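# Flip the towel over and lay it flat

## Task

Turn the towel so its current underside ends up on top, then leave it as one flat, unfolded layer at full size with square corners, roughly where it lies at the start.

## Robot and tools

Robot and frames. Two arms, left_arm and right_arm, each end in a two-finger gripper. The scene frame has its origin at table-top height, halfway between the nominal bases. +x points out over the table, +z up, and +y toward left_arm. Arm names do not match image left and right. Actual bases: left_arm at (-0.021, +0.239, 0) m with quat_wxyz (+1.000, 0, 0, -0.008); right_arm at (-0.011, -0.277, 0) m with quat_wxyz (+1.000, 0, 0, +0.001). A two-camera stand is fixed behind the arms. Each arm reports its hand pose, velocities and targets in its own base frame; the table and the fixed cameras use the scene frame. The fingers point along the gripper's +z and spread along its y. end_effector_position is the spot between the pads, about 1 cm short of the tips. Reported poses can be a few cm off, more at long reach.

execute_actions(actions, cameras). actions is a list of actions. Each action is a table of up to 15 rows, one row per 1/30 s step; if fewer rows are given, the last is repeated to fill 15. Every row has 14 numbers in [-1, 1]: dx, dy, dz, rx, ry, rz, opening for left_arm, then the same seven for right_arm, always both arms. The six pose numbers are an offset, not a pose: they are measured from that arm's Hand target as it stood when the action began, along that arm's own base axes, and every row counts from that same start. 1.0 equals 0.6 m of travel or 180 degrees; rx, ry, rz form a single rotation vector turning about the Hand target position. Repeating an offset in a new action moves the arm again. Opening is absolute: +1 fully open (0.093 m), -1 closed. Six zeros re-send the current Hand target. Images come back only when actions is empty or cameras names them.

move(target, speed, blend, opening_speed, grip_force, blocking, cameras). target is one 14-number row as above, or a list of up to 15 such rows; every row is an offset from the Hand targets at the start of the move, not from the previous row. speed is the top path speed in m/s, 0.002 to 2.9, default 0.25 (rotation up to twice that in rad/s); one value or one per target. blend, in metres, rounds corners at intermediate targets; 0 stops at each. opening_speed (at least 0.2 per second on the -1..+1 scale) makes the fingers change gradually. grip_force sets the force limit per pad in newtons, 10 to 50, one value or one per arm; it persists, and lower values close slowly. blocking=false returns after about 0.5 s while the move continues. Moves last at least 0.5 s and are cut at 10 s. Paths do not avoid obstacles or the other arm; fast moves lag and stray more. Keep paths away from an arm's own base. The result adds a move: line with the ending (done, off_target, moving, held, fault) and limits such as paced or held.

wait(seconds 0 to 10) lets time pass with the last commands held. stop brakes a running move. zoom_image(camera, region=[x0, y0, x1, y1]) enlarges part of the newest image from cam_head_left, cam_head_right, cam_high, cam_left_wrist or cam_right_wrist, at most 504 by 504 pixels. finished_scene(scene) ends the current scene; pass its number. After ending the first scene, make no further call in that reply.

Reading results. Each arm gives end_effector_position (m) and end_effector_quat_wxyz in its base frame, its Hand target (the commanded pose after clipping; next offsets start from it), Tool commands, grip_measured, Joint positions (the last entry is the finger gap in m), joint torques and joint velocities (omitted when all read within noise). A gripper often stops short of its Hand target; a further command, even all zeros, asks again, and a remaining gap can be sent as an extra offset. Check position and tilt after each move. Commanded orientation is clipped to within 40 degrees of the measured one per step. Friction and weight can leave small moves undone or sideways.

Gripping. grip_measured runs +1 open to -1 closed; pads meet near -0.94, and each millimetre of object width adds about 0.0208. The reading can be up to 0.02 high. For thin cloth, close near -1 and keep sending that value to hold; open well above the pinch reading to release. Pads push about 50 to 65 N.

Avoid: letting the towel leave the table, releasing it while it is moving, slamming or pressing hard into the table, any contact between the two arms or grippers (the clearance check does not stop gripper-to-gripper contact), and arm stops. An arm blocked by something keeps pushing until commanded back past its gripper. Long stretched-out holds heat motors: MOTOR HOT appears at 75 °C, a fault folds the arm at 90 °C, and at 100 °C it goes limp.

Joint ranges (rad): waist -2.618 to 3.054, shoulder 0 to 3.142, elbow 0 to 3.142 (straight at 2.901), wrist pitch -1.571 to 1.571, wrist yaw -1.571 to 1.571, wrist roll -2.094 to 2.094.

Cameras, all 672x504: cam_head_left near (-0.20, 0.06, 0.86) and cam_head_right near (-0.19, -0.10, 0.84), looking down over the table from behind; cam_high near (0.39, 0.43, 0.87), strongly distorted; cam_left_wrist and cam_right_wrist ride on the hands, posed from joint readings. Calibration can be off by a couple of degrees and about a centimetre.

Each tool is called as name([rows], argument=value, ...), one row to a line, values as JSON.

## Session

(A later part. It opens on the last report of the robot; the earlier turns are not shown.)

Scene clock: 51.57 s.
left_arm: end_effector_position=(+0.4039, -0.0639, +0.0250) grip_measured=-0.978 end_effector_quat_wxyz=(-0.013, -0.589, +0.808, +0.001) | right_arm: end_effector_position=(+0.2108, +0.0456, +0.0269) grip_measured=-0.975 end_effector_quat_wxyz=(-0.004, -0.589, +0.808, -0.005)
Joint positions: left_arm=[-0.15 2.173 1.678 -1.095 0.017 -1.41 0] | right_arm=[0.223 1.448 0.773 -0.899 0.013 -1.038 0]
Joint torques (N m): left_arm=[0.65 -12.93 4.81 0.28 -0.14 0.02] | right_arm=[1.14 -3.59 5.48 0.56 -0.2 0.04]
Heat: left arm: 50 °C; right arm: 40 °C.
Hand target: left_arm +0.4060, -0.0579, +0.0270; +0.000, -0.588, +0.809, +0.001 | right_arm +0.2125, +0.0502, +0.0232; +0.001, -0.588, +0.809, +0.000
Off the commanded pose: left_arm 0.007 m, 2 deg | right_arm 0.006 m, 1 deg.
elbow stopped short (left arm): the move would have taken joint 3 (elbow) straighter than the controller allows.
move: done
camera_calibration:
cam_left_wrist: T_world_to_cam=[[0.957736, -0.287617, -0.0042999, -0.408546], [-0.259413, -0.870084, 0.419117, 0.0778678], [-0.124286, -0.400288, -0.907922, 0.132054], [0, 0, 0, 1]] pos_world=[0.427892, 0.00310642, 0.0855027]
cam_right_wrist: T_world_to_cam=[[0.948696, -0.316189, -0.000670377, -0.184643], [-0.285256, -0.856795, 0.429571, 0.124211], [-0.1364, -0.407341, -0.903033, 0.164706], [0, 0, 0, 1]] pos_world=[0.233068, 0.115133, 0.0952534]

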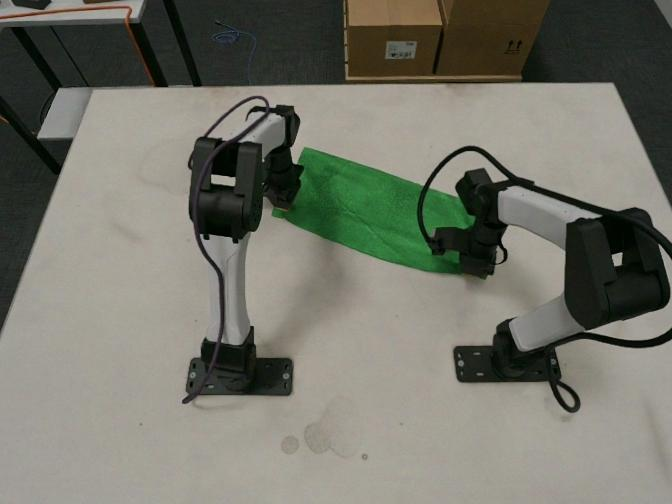

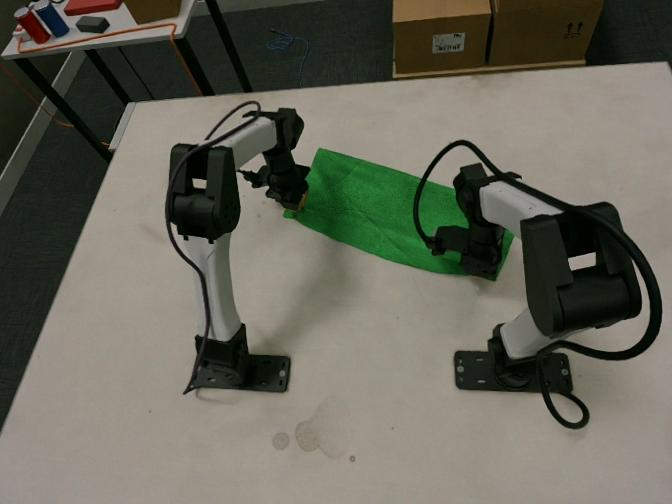

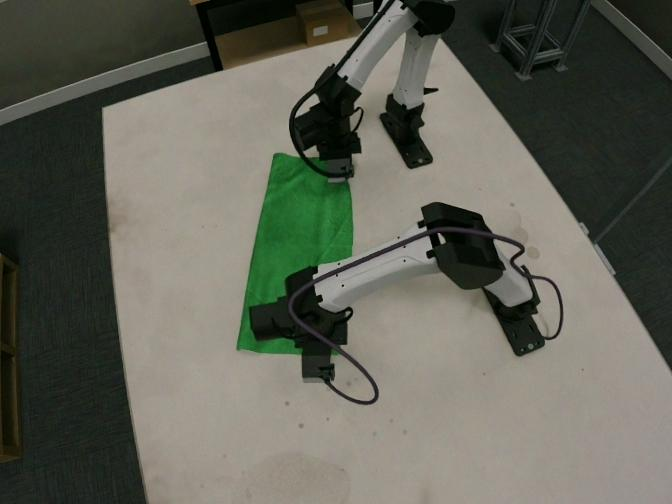

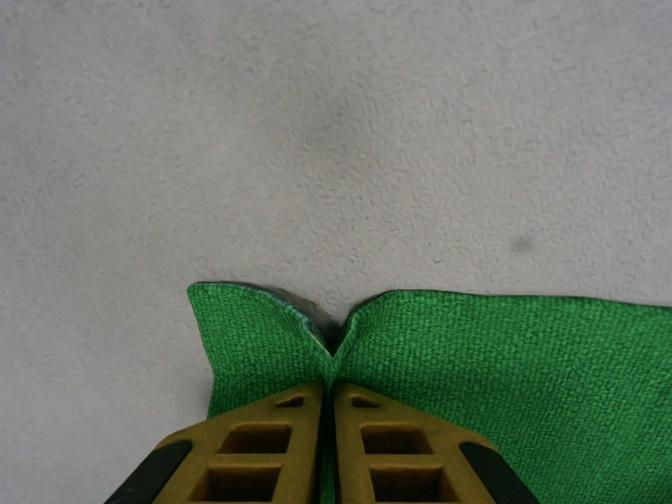

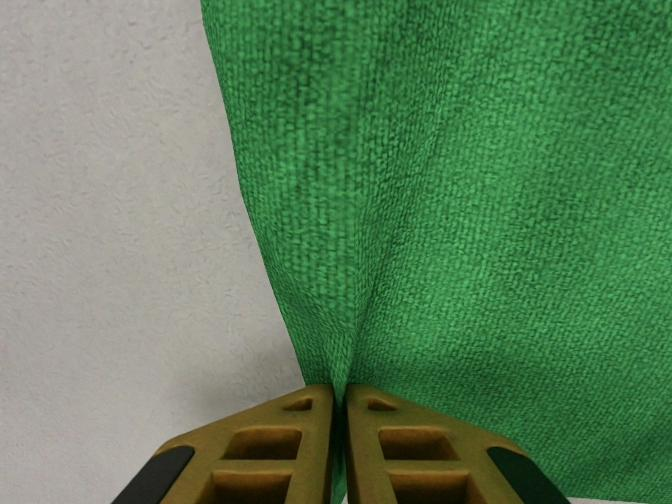

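move([
  [0,0,-0.012,0,0,0,-1,0,0,-0.012,0,0,0,-1],
  [0,0,-0.012,0,0,0,-0.3,0,0,-0.012,0,0,0,-0.3],
  [0,0,0.2,0,0,0,-0.3,0,0,0.2,0,0,0,-0.3],
  [-0.1,0.0,0.3,0,0,0,-0.3,0,-0.15,0.3,0,0,0,-0.3],
], opening_speed=1.0, cameras=["all"])

Scene clock: 56.60 s.
left_arm: end_effector_position=(+0.3504, -0.0587, +0.2087) grip_measured=-0.302 end_effector_quat_wxyz=(+0.038, -0.584, +0.810, -0.044) | right_arm: end_effector_position=(+0.2141, -0.0393, +0.1947) grip_measured=-0.302 end_effector_quat_wxyz=(+0.016, -0.587, +0.809, -0.021)
Joint positions: left_arm=[-0.162 1.833 1.92 -1.542 0.008 -1.413 0.031] | right_arm=[-0.177 1.348 1.372 -1.543 0.007 -1.431 0.031]
Joint torques (N m): left_arm=[-0.35 -9.09 5.5 0.28 -0.06 -0.2] | right_arm=[-0.62 -5.35 8.21 0.29 -0.12 -0.22]
Heat: left arm: 50 °C; right arm: 39 °C.
Hand target: left_arm +0.3460, -0.0579, +0.2070; +0.001, -0.588, +0.809, +0.000 | right_arm +0.2125, -0.0398, +0.2032; +0.001, -0.588, +0.809, +0.000
Off the commanded pose: left_arm 0.005 m, 7 deg | right_arm 0.009 m, 3 deg.
joint sent to its limit (left arm) — joint 4 (wrist pitch), lower limit. The joint targets are off in orientation, not in position.
joint sent to its limit (right arm) — joint 4 (wrist pitch), lower limit. The joint targets are off in orientation, not in position.
move: off_target (left_arm, right_arm)
camera_calibration:
cam_left_wrist: T_world_to_cam=[[0.94685, -0.295229, 0.127726, -0.379134], [-0.321634, -0.862633, 0.390404, 0.0198461], [-0.00507768, -0.410736, -0.91174, 0.252746], [0, 0, 0, 1]] pos_world=[0.36665, 0.0090003, 0.271116]
cam_right_wrist: T_world_to_cam=[[0.945465, -0.322126, 0.048279, -0.223611], [-0.312197, -0.853919, 0.416359, -0.0112063], [-0.0928937, -0.408725, -0.907918, 0.273637], [0, 0, 0, 1]] pos_world=[0.233337, 0.0302418, 0.263901]

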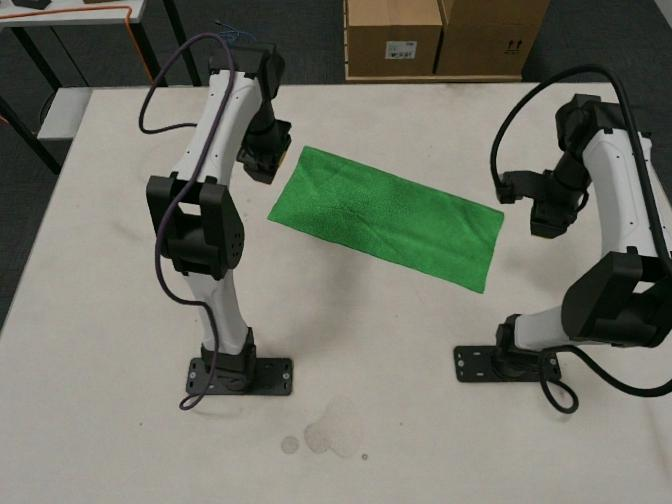

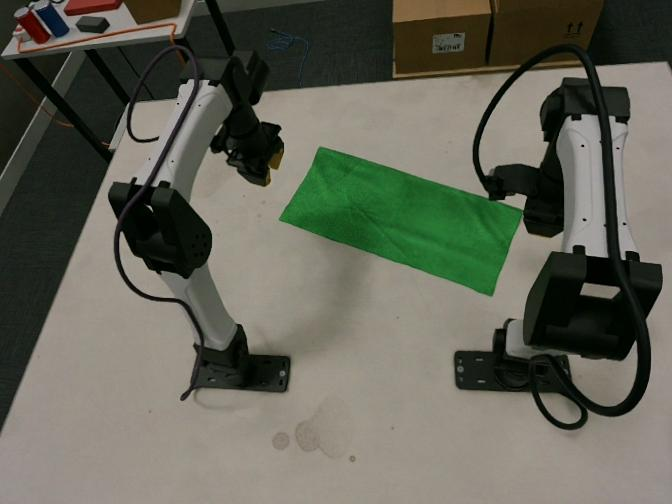

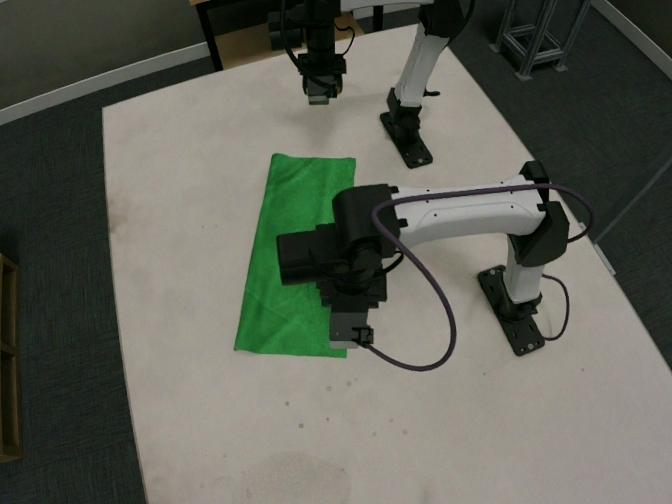

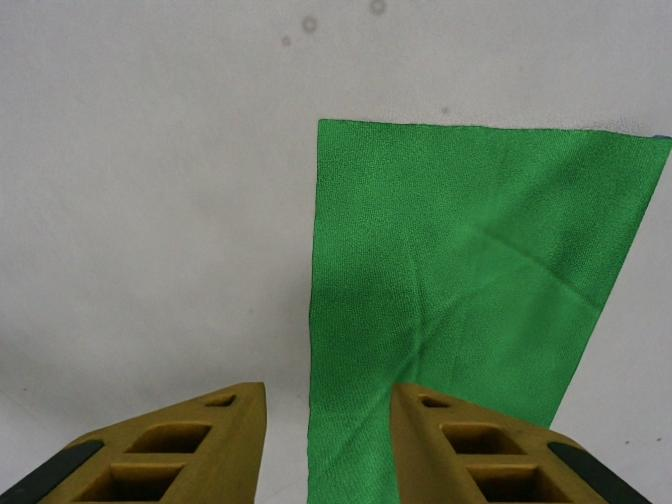

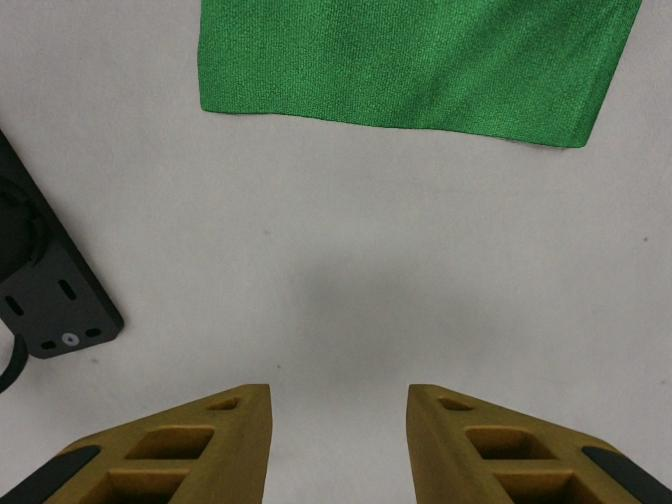

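move([
  [0.385,-0.085,-0.145,0,0,0,-0.4,0.293,0.037,-0.138,0,0,0,-0.4],
], cameras=["cam_left_wrist","cam_right_wrist"])

Scene clock: 60.90 s.
left_arm: end_effector_position=(+0.5705, -0.1058, +0.1182) grip_measured=-0.398 end_effector_quat_wxyz=(+0.138, -0.573, +0.794, -0.150) | right_arm: end_effector_position=(+0.3833, -0.0216, +0.1202) grip_measured=-0.398 end_effector_quat_wxyz=(-0.003, -0.590, +0.808, -0.002)
Joint positions: left_arm=[-0.181 2.659 2.847 -1.347 0.007 -1.433 0.026] | right_arm=[-0.053 2.011 1.811 -1.374 0.007 -1.315 0.026]
Joint torques (N m): left_arm=[-0.49 -13.82 8.69 1.12 -0.06 -0.18] | right_arm=[1.03 -8.59 8.72 0.29 -0.14 0.02]
Heat: left arm: 50 °C; right arm: 39 °C.
Hand target: left_arm +0.5771, -0.1088, +0.1202; +0.001, -0.588, +0.809, +0.000 | right_arm +0.3884, -0.0176, +0.1204; +0.001, -0.588, +0.809, -0.001
Off the commanded pose: left_arm 0.007 m, 24 deg | right_arm 0.006 m, 1 deg.
elbow stopped short (left arm): the move would have taken joint 3 (elbow) straighter than the controller allows.
move: off_target (left_arm)
camera_calibration:
cam_left_wrist: T_world_to_cam=[[0.868749, -0.279522, 0.40883, -0.576932], [-0.425905, -0.842949, 0.328697, 0.154204], [0.252745, -0.459678, -0.851361, -0.00749439], [0, 0, 0, 1]] pos_world=[0.56878, -0.0347242, 0.178801]
cam_right_wrist: T_world_to_cam=[[0.9488, -0.315836, -0.00516282, -0.368939], [-0.283891, -0.859773, 0.424496, 0.0758287], [-0.13851, -0.401296, -0.905415, 0.246245], [0, 0, 0, 1]] pos_world=[0.405684, 0.0474881, 0.18886]
Images, in order (width x height): cam_left_wrist 672x504, cam_right_wrist 672x504.

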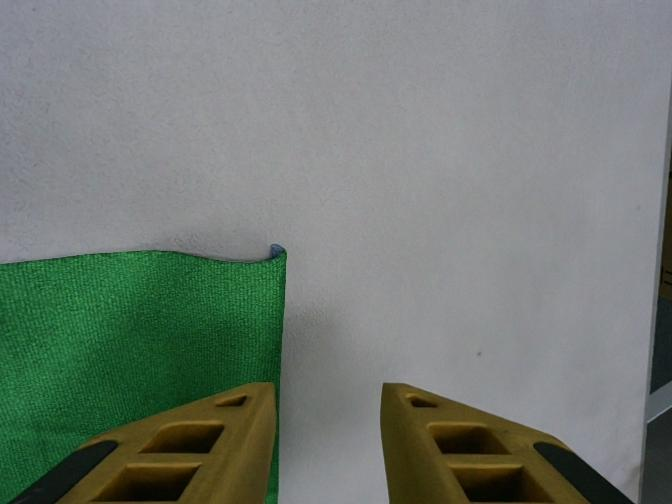

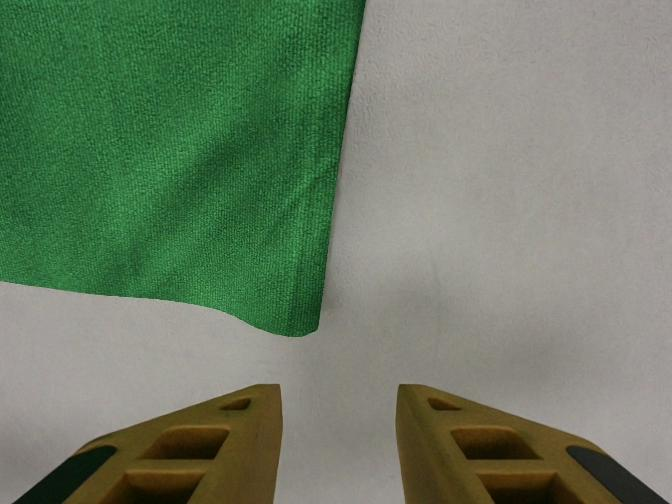

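move([
  [-0.0025,-0.049,-0.09,0,0,0,-0.4,-0.051,-0.03,-0.09,0,0,0,-0.4],
  [-0.0025,-0.049,-0.185,0,0,0,-0.4,-0.051,-0.03,-0.19,0,0,0,-0.4],
], speed=[0.15,0.06], blend=[0.01,0], cameras=["cam_left_wrist","cam_right_wrist"])

Scene clock: 67.60 s.
left_arm: end_effector_position=(+0.5717, -0.1351, +0.0314) grip_measured=-0.398 end_effector_quat_wxyz=(+0.100, -0.578, +0.801, -0.116) | right_arm: end_effector_position=(+0.3559, -0.0334, +0.0179) grip_measured=-0.398 end_effector_quat_wxyz=(-0.001, -0.587, +0.809, -0.004)
Joint positions: left_arm=[-0.232 2.828 2.86 -1.295 0.002 -1.482 0.026] | right_arm=[-0.09 1.973 1.341 -0.935 0.007 -1.345 0.026]
Joint torques (N m): left_arm=[-0.38 -11.51 7.54 0.99 -0.01 -0.18] | right_arm=[-0.58 -7.23 4.96 0.66 -0.14 -0.24]
Heat: left arm: 51 °C; right arm: 40 °C.
Hand target: left_arm +0.5755, -0.1381, +0.0091; +0.001, -0.588, +0.809, +0.000 | right_arm +0.3577, -0.0356, +0.0064; +0.001, -0.588, +0.809, +0.000
Off the commanded pose: left_arm 0.023 m, 18 deg | right_arm 0.012 m, 0 deg.
elbow stopped short (left arm): the move would have taken joint 3 (elbow) straighter than the controller allows.
move: off_target (left_arm, right_arm)
camera_calibration:
cam_left_wrist: T_world_to_cam=[[0.905564, -0.285294, 0.313945, -0.569529], [-0.392145, -0.845244, 0.363022, 0.137782], [0.161792, -0.451851, -0.877299, -0.0411575], [0, 0, 0, 1]] pos_world=[0.576435, -0.0646206, 0.0926754]
cam_right_wrist: T_world_to_cam=[[0.946873, -0.321604, 0.00129975, -0.346727], [-0.29194, -0.857828, 0.422968, 0.104222], [-0.134913, -0.400877, -0.906144, 0.143905], [0, 0, 0, 1]] pos_world=[0.378148, 0.0355841, 0.0867671]
Images, in order (width x height): cam_left_wrist 672x504, cam_right_wrist 672x504.

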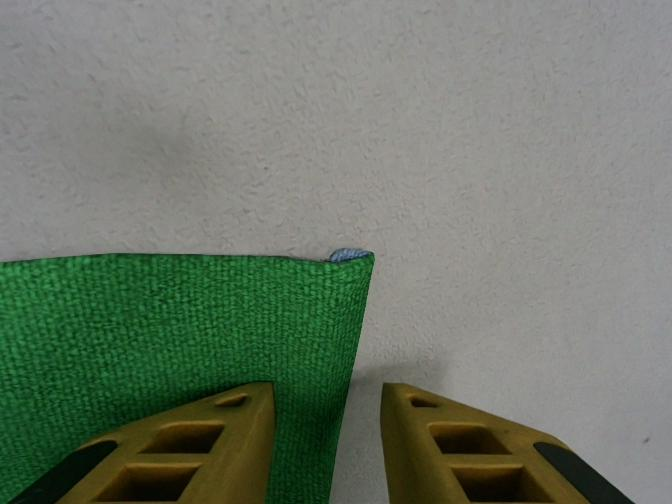

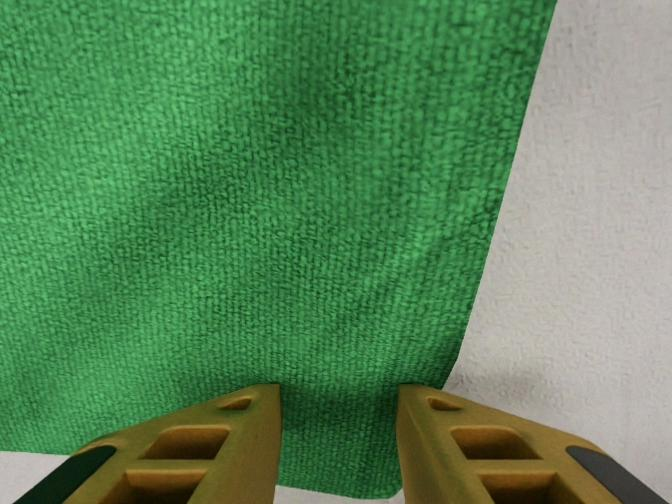

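move([
  [-0.02,0.008,0.02,0,0,0,-0.4,0,0.008,-0.01,0,0,0,-0.4],
  [-0.023,0.009,-0.035,0,0,0,-0.4,0,0.008,-0.015,0,0,0,-0.4],
  [-0.023,0.009,-0.035,0,0,0,-1,0,0.008,-0.015,0,0,0,-1],
], speed=0.06, opening_speed=1.0, cameras=["cam_left_wrist","cam_right_wrist"])

Scene clock: 74.23 s.
left_arm: end_effector_position=(+0.5703, -0.1348, +0.0285) grip_measured=-0.977 end_effector_quat_wxyz=(+0.096, -0.579, +0.802, -0.113) | right_arm: end_effector_position=(+0.3618, -0.0339, +0.0164) grip_measured=-0.974 end_effector_quat_wxyz=(+0.010, -0.587, +0.809, -0.013)
Joint positions: left_arm=[-0.232 2.84 2.875 -1.308 0.002 -1.482 0] | right_arm=[-0.09 1.973 1.334 -0.901 0.007 -1.345 0]
Joint torques (N m): left_arm=[-0.09 -9.83 6.08 0.64 0 -0.15] | right_arm=[0.68 -6.16 3.75 0.71 -0.12 -0.07]
Heat: left arm: 51 °C; right arm: 40 °C.
Hand target: left_arm +0.5617, -0.1327, -0.0120; +0.001, -0.588, +0.809, +0.000 | right_arm +0.3578, -0.0308, -0.0025; +0.001, -0.588, +0.809, -0.001
Off the commanded pose: left_arm 0.041 m, 17 deg | right_arm 0.020 m, 2 deg.
elbow stopped short (left arm): the move would have taken joint 3 (elbow) straighter than the controller allows.
elbow read too straight (left arm): the controller reads joint 3 (elbow) straighter than it allows; while it does, the hand can move without a command.
move: off_target (left_arm, right_arm); target 3's new opening was sent with left_arm's hand 0.043 m and 17 deg from that target
camera_calibration:
cam_left_wrist: T_world_to_cam=[[0.908426, -0.286006, 0.304898, -0.568744], [-0.388803, -0.846013, 0.364822, 0.136519], [0.153607, -0.449959, -0.87974, -0.0383428], [0, 0, 0, 1]] pos_world=[0.575631, -0.0644197, 0.0898722]
cam_right_wrist: T_world_to_cam=[[0.946486, -0.321528, 0.0280004, -0.35289], [-0.303388, -0.856771, 0.417012, 0.110399], [-0.110091, -0.403191, -0.908469, 0.134126], [0, 0, 0, 1]] pos_world=[0.382265, 0.0352011, 0.0856925]
Images, in order (width x height): cam_left_wrist 672x504, cam_right_wrist 672x504.

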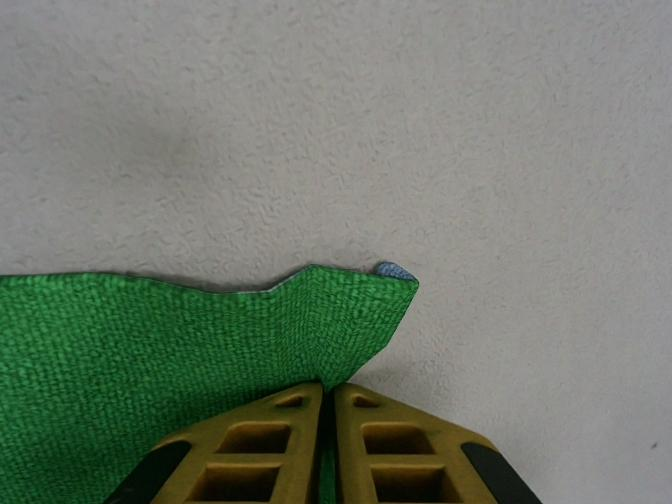

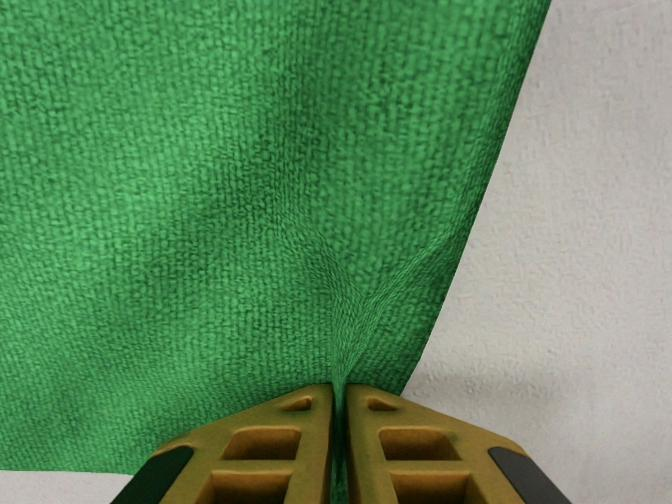

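move([
  [0,0,0.385,-0.067,-0.153,0,-1,0,0,0.37,-0.067,-0.153,0,-1],
  [0.077,-0.033,0.40,-0.09,-0.204,0,-1,0.077,-0.033,0.385,-0.09,-0.204,0,-1],
], speed=0.13, blend=[0.02,0], cameras=["cam_head_left","cam_head_right","cam_left_wrist"])

Scene clock: 80.03 s.
left_arm: end_effector_position=(+0.6026, -0.1485, +0.2303) grip_measured=-0.977 end_effector_quat_wxyz=(+0.208, -0.543, +0.745, -0.327) | right_arm: end_effector_position=(+0.3985, -0.0443, +0.2257) grip_measured=-0.975 end_effector_quat_wxyz=(+0.173, -0.557, +0.761, -0.285)
Joint positions: left_arm=[-0.21 2.534 2.863 -1.111 0.117 -1.518 0] | right_arm=[-0.013 1.521 1.435 -0.84 0.235 -1.355 0]
Joint torques (N m): left_arm=[-0.17 -13.22 7.23 1.78 0.19 -0.16] | right_arm=[-0.72 -5.89 8.16 1.68 0.18 -0.18]
Heat: left arm: 53 °C; right arm: 40 °C.
Hand target: left_arm +0.6079, -0.1525, +0.2280; +0.173, -0.552, +0.760, -0.296 | right_arm +0.4040, -0.0506, +0.2283; +0.173, -0.553, +0.759, -0.297
Off the commanded pose: left_arm 0.007 m, 6 deg | right_arm 0.009 m, 1 deg.
elbow stopped short (left arm): the move would have taken joint 3 (elbow) straighter than the controller allows.
move: off_target (left_arm)
camera_calibration:
cam_left_wrist: T_world_to_cam=[[0.670426, -0.175413, 0.720943, -0.599547], [-0.555253, -0.763118, 0.330672, 0.184291], [0.492161, -0.621997, -0.609013, -0.163909], [0, 0, 0, 1]] pos_world=[0.58495, -0.0664839, 0.271477]
Images, in order (width x height): cam_head_left 672x504, cam_head_right 672x504, cam_left_wrist 672x504.

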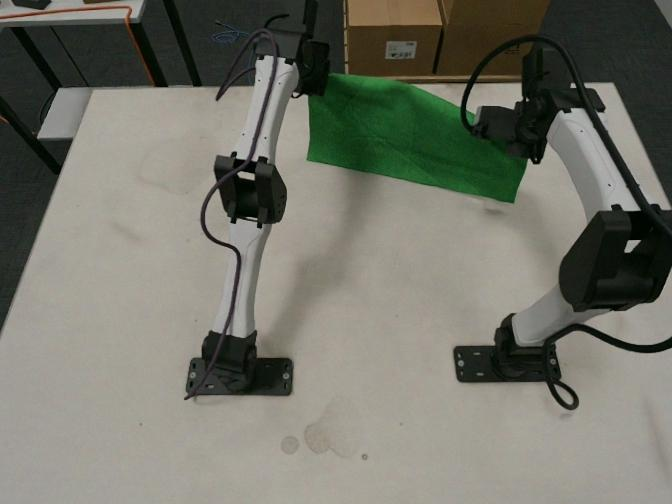

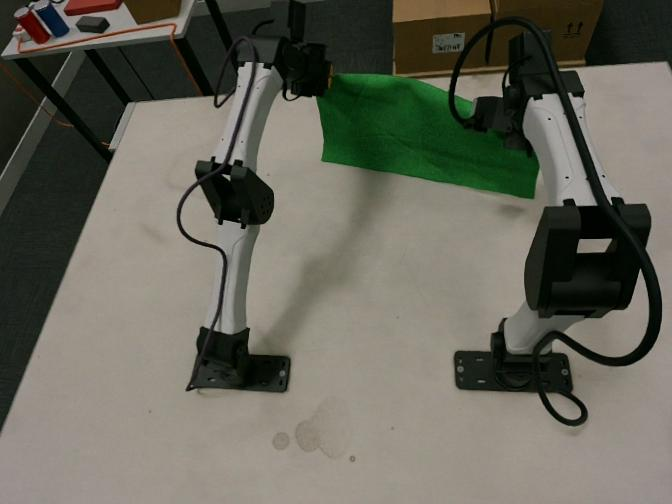

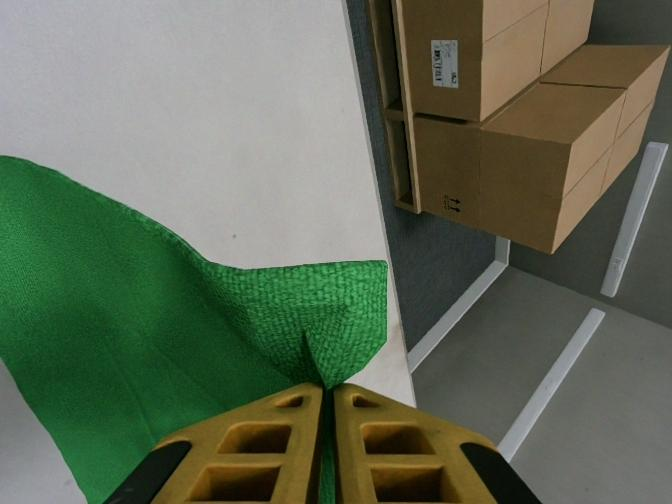

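move([
  [-0.153,0.067,-0.15,0,0,0,-1,-0.153,0.067,-0.15,0,0,0,-1],
  [-0.32,0.14,-0.32,-0.022,-0.05,0,-1,-0.32,0.14,-0.32,-0.022,-0.05,0,-1],
], speed=0.13, blend=[0.03,0], cameras=["all"])

Scene clock: 84.10 s.
left_arm: end_effector_position=(+0.4158, -0.0713, +0.0330) grip_measured=-0.977 end_effector_quat_wxyz=(+0.206, -0.537, +0.734, -0.361) | right_arm: end_effector_position=(+0.2110, +0.0327, +0.0353) grip_measured=-0.975 end_effector_quat_wxyz=(+0.210, -0.537, +0.733, -0.361)
Joint positions: left_arm=[-0.065 1.756 0.724 0.287 0.266 -1.445 0] | right_arm=[0.729 0.975 0.237 -0.381 0.761 -0.72 0]
Joint torques (N m): left_arm=[0.7 -8.79 5.18 1.77 0.22 0.07] | right_arm=[1.09 -0.55 6.72 1.23 0.47 0.05]
Heat: left arm: 54 °C; right arm: 40 °C.
Hand target: left_arm +0.4159, -0.0685, +0.0360; +0.213, -0.533, +0.733, -0.365 | right_arm +0.2121, +0.0334, +0.0363; +0.213, -0.533, +0.733, -0.366
Off the commanded pose: left_arm 0.004 m, 1 deg | right_arm 0.002 m, 1 deg.
move: done
camera_calibration:
cam_left_wrist: T_world_to_cam=[[0.636977, -0.141001, 0.757878, -0.303386], [-0.578958, -0.736629, 0.349551, 0.215895], [0.508988, -0.661435, -0.550849, -0.155795], [0, 0, 0, 1]] pos_world=[0.397542, 0.0132079, 0.0686438]
cam_right_wrist: T_world_to_cam=[[0.635181, -0.174101, 0.752485, -0.15391], [-0.599966, -0.724768, 0.33875, 0.174926], [0.486401, -0.666633, -0.564814, 0.0321941], [0, 0, 0, 1]] pos_world=[0.187051, 0.121447, 0.0747422]

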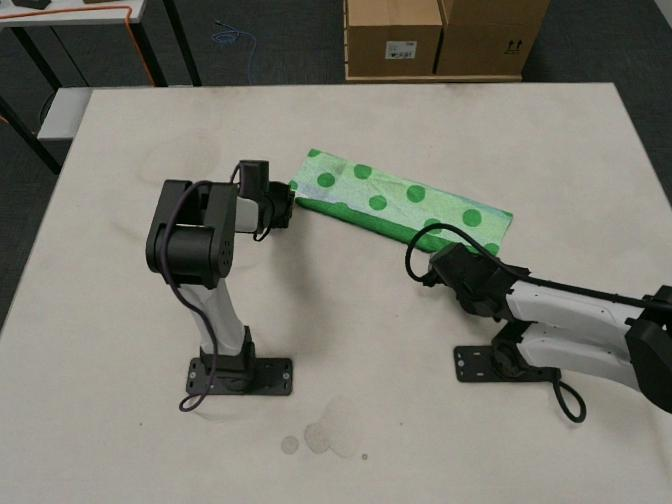

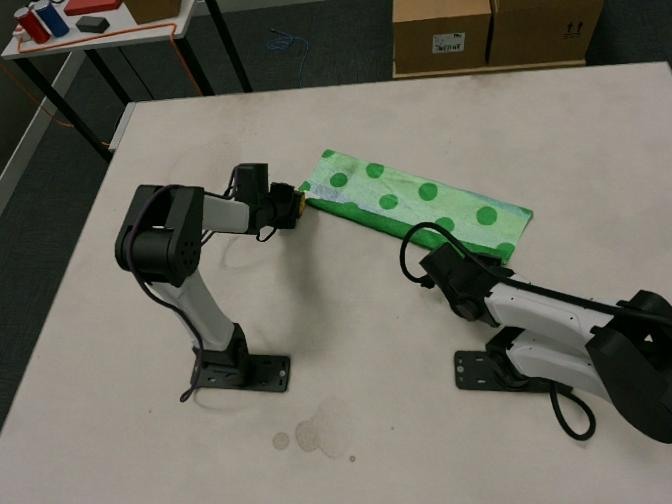

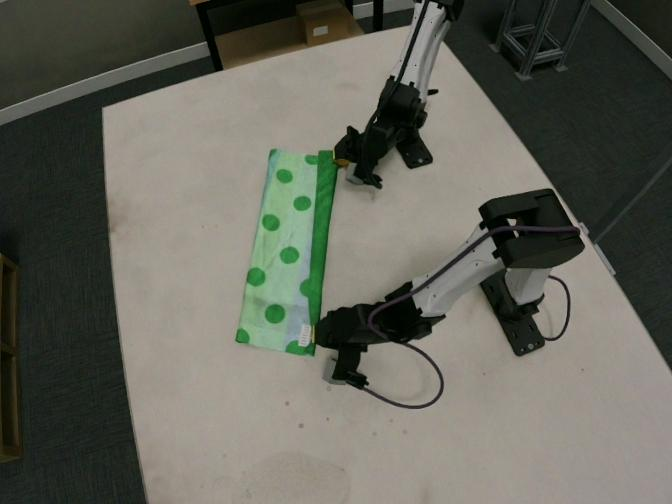

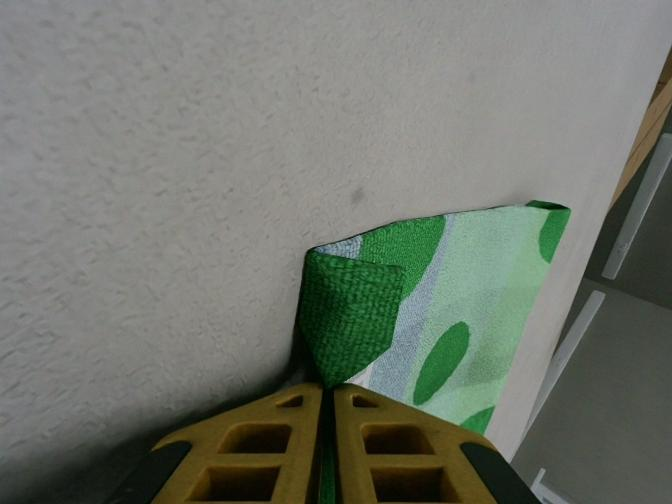

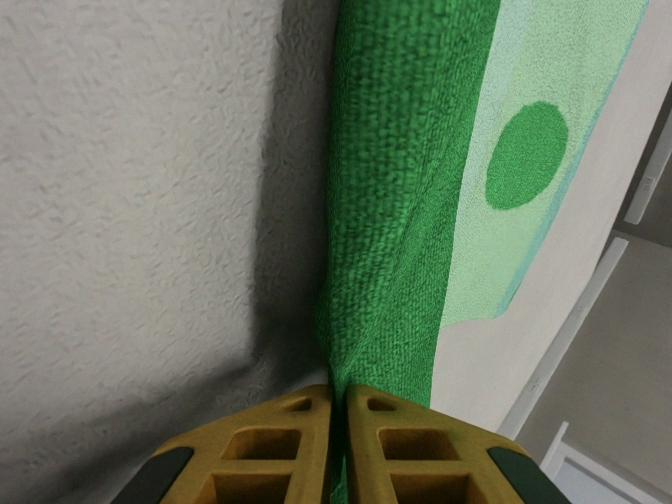

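move([
  [-0.076,0.033,0.335,0.07,0.16,0,-1,-0.076,0.033,0.335,0.07,0.16,0,-1],
  [0.076,-0.033,0.16,0.07,0.16,0,-1,0.076,-0.033,0.16,0.07,0.16,0,-1],
  [0.236,-0.103,-0.01,0.07,0.16,0,-1,0.236,-0.103,-0.013,0.07,0.16,0,-1],
  [0.236,-0.103,-0.01,0.07,0.16,0,-0.3,0.236,-0.103,-0.013,0.07,0.16,0,-0.3],
  [0.2,-0.08,0.3,0.07,0.16,0,-0.3,0.2,-0.08,0.3,0.07,0.16,0,-0.3],
], speed=0.15, opening_speed=1.2, blend=[0.01,0.02,0,0,0], cameras=["all"])

Scene clock: 95.47 s.
left_arm: end_effector_position=(+0.5394, -0.1208, +0.2031) grip_measured=-0.302 end_effector_quat_wxyz=(+0.137, -0.568, +0.785, -0.205) | right_arm: end_effector_position=(+0.3329, -0.0170, +0.2069) grip_measured=-0.302 end_effector_quat_wxyz=(+0.074, -0.583, +0.798, -0.134)
Joint positions: left_arm=[-0.198 2.492 2.854 -1.44 0.074 -1.469 0.031] | right_arm=[0.015 1.577 1.582 -1.297 0.132 -1.265 0.031]
Joint torques (N m): left_arm=[0.46 -15.43 7.57 0.95 0.05 -0.12] | right_arm=[1.14 -7.68 8.81 0.71 0.06 0.05]
Heat: left arm: 53 °C; right arm: 40 °C.
Hand target: left_arm +0.5359, -0.1165, +0.2161; +0.081, -0.581, +0.798, -0.139 | right_arm +0.3320, -0.0146, +0.2163; +0.081, -0.581, +0.798, -0.140
Off the commanded pose: left_arm 0.014 m, 10 deg | right_arm 0.010 m, 1 deg.
elbow stopped short (left arm): the move would have taken joint 3 (elbow) straighter than the controller allows.
move: off_target (left_arm); target 4's new opening was sent with right_arm's hand 0.011 m and 1 deg from that target
camera_calibration:
cam_left_wrist: T_world_to_cam=[[0.835743, -0.250574, 0.488617, -0.583744], [-0.459951, -0.805512, 0.373625, 0.114191], [0.299967, -0.536994, -0.788453, 0.0183072], [0, 0, 0, 1]] pos_world=[0.53489, -0.0444582, 0.256997]
cam_right_wrist: T_world_to_cam=[[0.90819, -0.295837, 0.296092, -0.367722], [-0.403343, -0.807573, 0.430279, 0.068044], [0.111823, -0.510202, -0.852754, 0.223519], [0, 0, 0, 1]] pos_world=[0.336413, 0.0602041, 0.270208]

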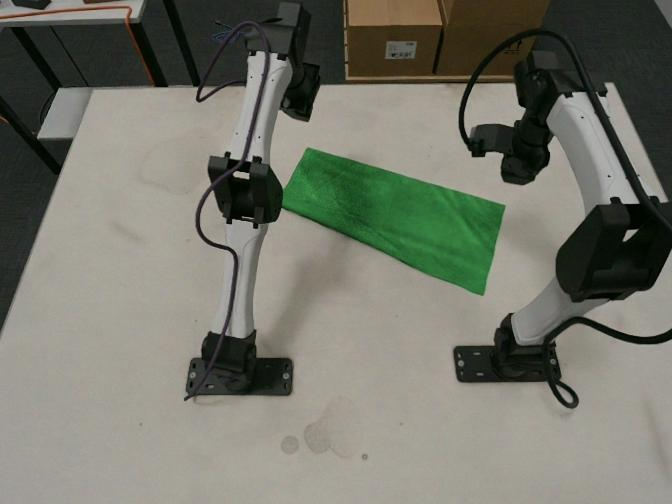

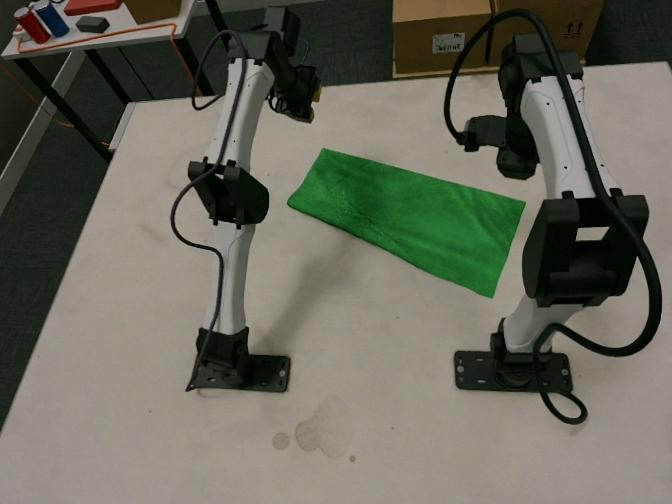

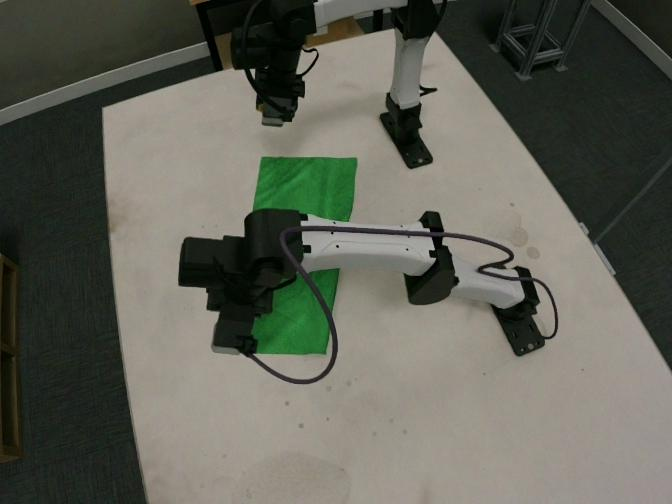

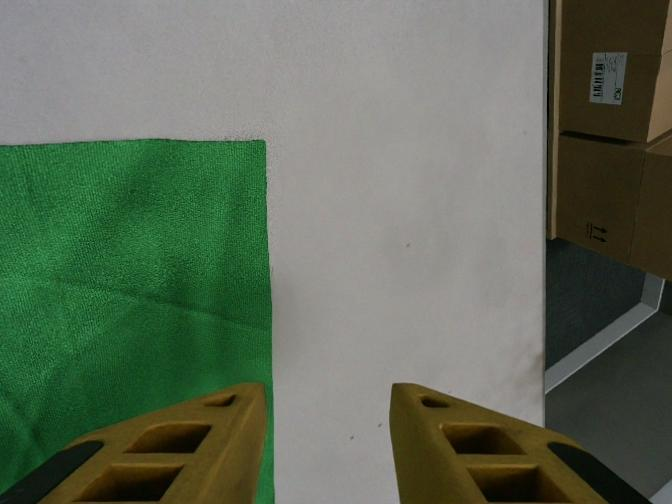

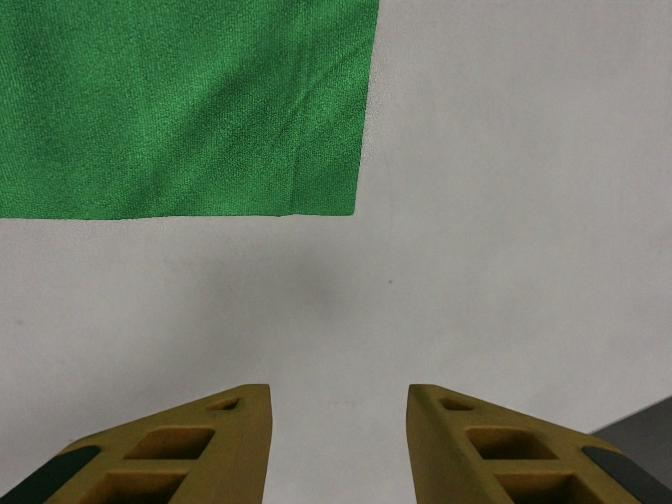

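move(target=[0.094,-0.016,-0.175,0.158,-0.076,-0.5015,-0.3,0.105,-0.069,-0.175,0.158,-0.076,-0.5015,-0.3], speed=0.5, cameras=["cam_left_wrist","cam_right_wrist"])

Scene clock: 100.83 s.
left_arm: end_effector_position=(+0.5870, -0.1239, +0.1134) grip_measured=-0.302 end_effector_quat_wxyz=(+0.235, +0.188, +0.953, -0.042) | right_arm: end_effector_position=(+0.3937, -0.0535, +0.1185) grip_measured=-0.302 end_effector_quat_wxyz=(+0.173, +0.192, +0.965, -0.039)
Joint positions: left_arm=[-0.184 2.689 2.854 -1.261 0.088 0.186 0.031] | right_arm=[-0.087 1.746 1.397 -0.883 0.113 0.285 0.031]
Joint torques (N m): left_arm=[-0.39 -13.85 8.2 1.29 0.04 0.04] | right_arm=[-0.4 -7.1 6.5 1.16 0.02 0.01]
Heat: left arm: 54 °C; right arm: 40 °C.
Hand target: left_arm +0.5923, -0.1261, +0.1110; +0.170, +0.201, +0.964, -0.036 | right_arm +0.3951, -0.0560, +0.1114; +0.169, +0.201, +0.964, -0.036
Off the commanded pose: left_arm 0.006 m, 8 deg | right_arm 0.008 m, 1 deg.
elbow stopped short (left arm): the move would have taken joint 3 (elbow) straighter than the controller allows.
move: off_target (left_arm)
camera_calibration:
cam_left_wrist: T_world_to_cam=[[-0.368579, -0.929515, 0.0123098, 0.0963506], [-0.927672, 0.366932, -0.0691766, 0.637045], [0.0597838, -0.0369165, -0.997528, 0.158164], [0, 0, 0, 1]] pos_world=[0.617026, -0.138354, 0.200655]
cam_right_wrist: T_world_to_cam=[[-0.392194, -0.919882, 0.000412334, 0.106031], [-0.917286, 0.391121, 0.0749041, 0.409758], [-0.0690643, 0.0289987, -0.997191, 0.23994], [0, 0, 0, 1]] pos_world=[0.434021, -0.0696867, 0.20853]
Images, in order (width x height): cam_left_wrist 672x504, cam_right_wrist 672x504.

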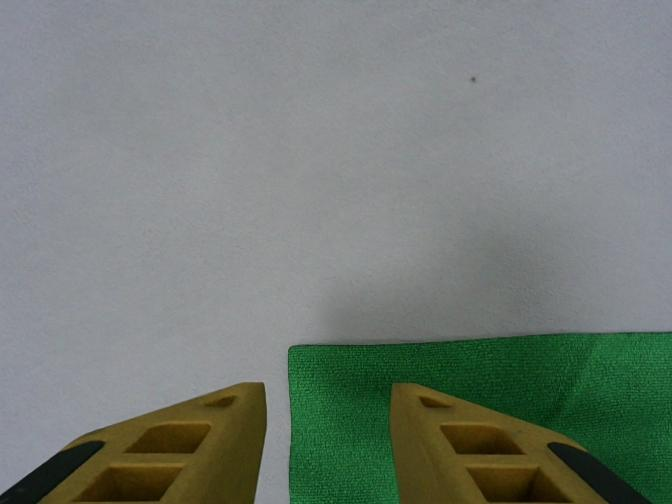

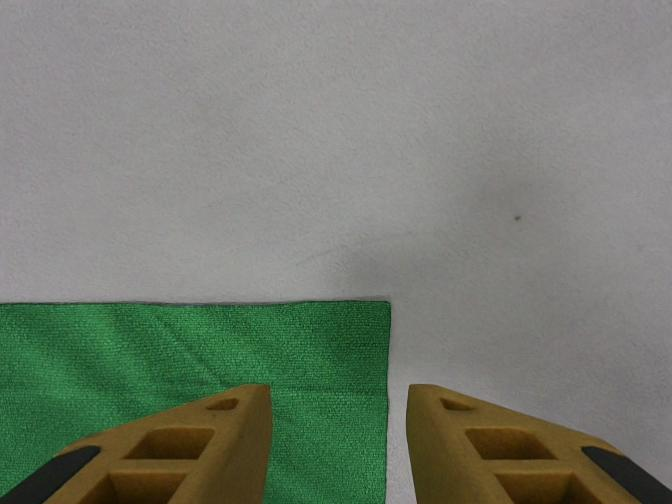

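move([
  [-0.012,-0.004,-0.14,0,0,0,-0.3,-0.003,-0.003,-0.14,0,0,0,-0.3],
  [-0.012,-0.004,-0.187,0,0,0,-0.3,-0.003,-0.003,-0.187,0,0,0,-0.3],
], speed=[0.15,0.06], blend=[0.01,0], cameras=["cam_left_wrist","cam_right_wrist"])

Scene clock: 103.80 s.
left_arm: end_effector_position=(+0.5847, -0.1265, +0.0283) grip_measured=-0.302 end_effector_quat_wxyz=(+0.177, +0.194, +0.964, -0.041) | right_arm: end_effector_position=(+0.3898, -0.0548, +0.0184) grip_measured=-0.302 end_effector_quat_wxyz=(+0.169, +0.194, +0.966, -0.039)
Joint positions: left_arm=[-0.19 2.764 2.699 -1.15 0.083 0.193 0.031] | right_arm=[-0.092 1.852 1.113 -0.501 0.113 0.286 0.031]
Joint torques (N m): left_arm=[-0.47 -12.44 3.82 1.32 0.07 0.03] | right_arm=[-0.58 -4.71 4.38 1.64 0.02 -0.02]
Heat: left arm: 55 °C; right arm: 40 °C.
Hand target: left_arm +0.5851, -0.1285, -0.0011; +0.170, +0.201, +0.964, -0.036 | right_arm +0.3933, -0.0578, -0.0009; +0.169, +0.201, +0.964, -0.036
Off the commanded pose: left_arm 0.030 m, 1 deg | right_arm 0.020 m, 1 deg.
move: off_target (left_arm, right_arm)
camera_calibration:
cam_left_wrist: T_world_to_cam=[[-0.376694, -0.925912, 0.0280779, 0.0988918], [-0.924724, 0.377654, 0.0475777, 0.626359], [-0.0546565, -0.00804204, -0.998473, 0.144023], [0, 0, 0, 1]] pos_world=[0.624333, -0.143823, 0.111225]
cam_right_wrist: T_world_to_cam=[[-0.39635, -0.918096, 0.00263836, 0.105054], [-0.91491, 0.395211, 0.0821408, 0.413286], [-0.0764559, 0.0301427, -0.996617, 0.142744], [0, 0, 0, 1]] pos_world=[0.430671, -0.071188, 0.108037]
Images, in order (width x height): cam_left_wrist 672x504, cam_right_wrist 672x504.

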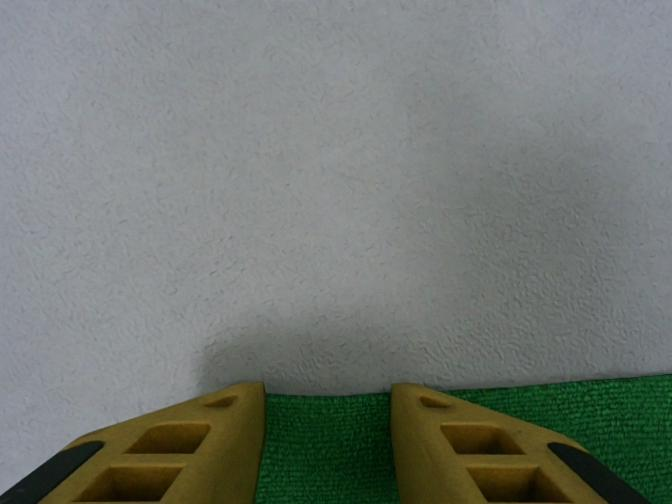

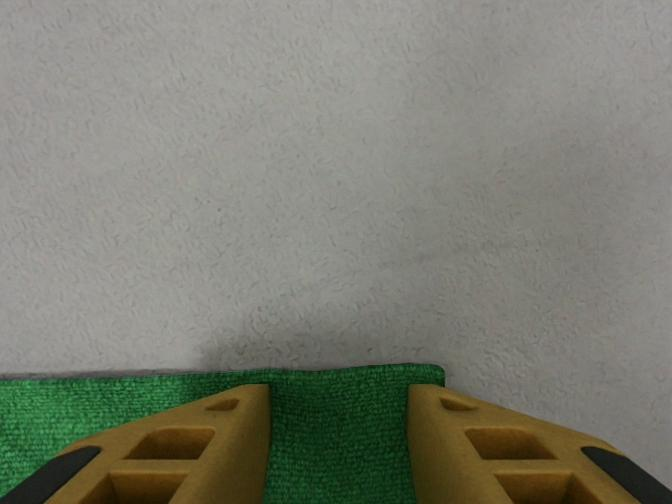

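move([
  [-0.014,0.004,0.055,0,0,0,-0.3,0,0,0.0,0,0,0,-0.3],
  [-0.016,0.004,-0.01,0,0,0,-0.3,0,0,0,0,0,0,-0.3],
  [-0.016,0.004,-0.01,0,0,0,-1,0,0,0,0,0,0,-1],
], speed=0.08, opening_speed=1.0, cameras=["cam_left_wrist","cam_right_wrist"])

Scene clock: 107.03 s.
left_arm: end_effector_position=(+0.5875, -0.1280, +0.0294) grip_measured=-0.977 end_effector_quat_wxyz=(+0.209, +0.197, +0.957, -0.040) | right_arm: end_effector_position=(+0.4028, -0.0523, +0.0202) grip_measured=-0.975 end_effector_quat_wxyz=(+0.193, +0.192, +0.962, -0.026)
Joint positions: left_arm=[-0.191 2.629 2.416 -0.937 0.083 0.197 0] | right_arm=[-0.092 1.859 1.113 -0.442 0.09 0.286 0]
Joint torques (N m): left_arm=[-0.25 -11.64 4.37 0.96 0.08 -0.01] | right_arm=[-0.5 -5.37 4.49 1.2 0.18 -0.02]
Heat: left arm: 56 °C; right arm: 40 °C.
Hand target: left_arm +0.5755, -0.1262, -0.0071; +0.170, +0.201, +0.964, -0.036 | right_arm +0.3932, -0.0578, -0.0009; +0.169, +0.201, +0.964, -0.036
Off the commanded pose: left_arm 0.038 m, 5 deg | right_arm 0.024 m, 3 deg.
move: off_target (left_arm, right_arm); target 3's new opening was sent with left_arm's hand 0.036 m and 4 deg from that target
camera_calibration:
cam_left_wrist: T_world_to_cam=[[-0.382514, -0.923841, 0.0141423, 0.102618], [-0.923898, 0.382286, -0.0164239, 0.631419], [0.00976668, -0.0193484, -0.999765, 0.10599], [0, 0, 0, 1]] pos_world=[0.621584, -0.144529, 0.114884]
cam_right_wrist: T_world_to_cam=[[-0.388305, -0.92093, -0.0332715, 0.109898], [-0.921228, 0.386997, 0.0396548, 0.427017], [-0.0236434, 0.0460487, -0.998659, 0.125116], [0, 0, 0, 1]] pos_world=[0.439012, -0.0698079, 0.111672]
Images, in order (width x height): cam_left_wrist 672x504, cam_right_wrist 672x504.

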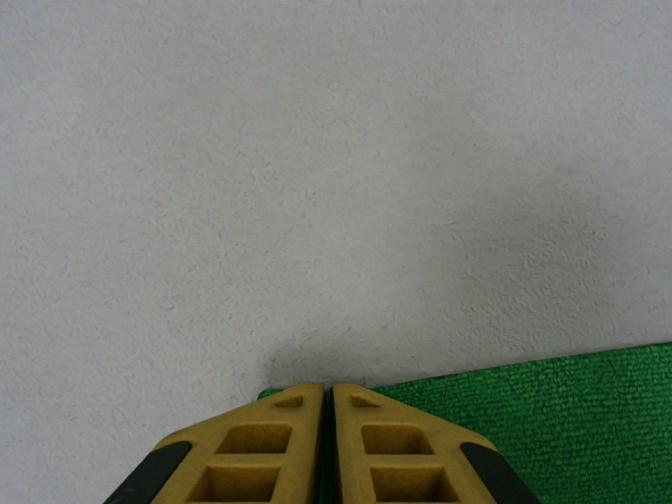

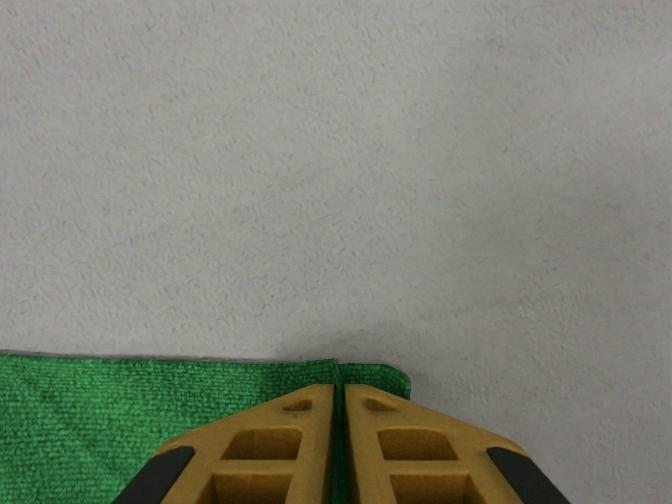

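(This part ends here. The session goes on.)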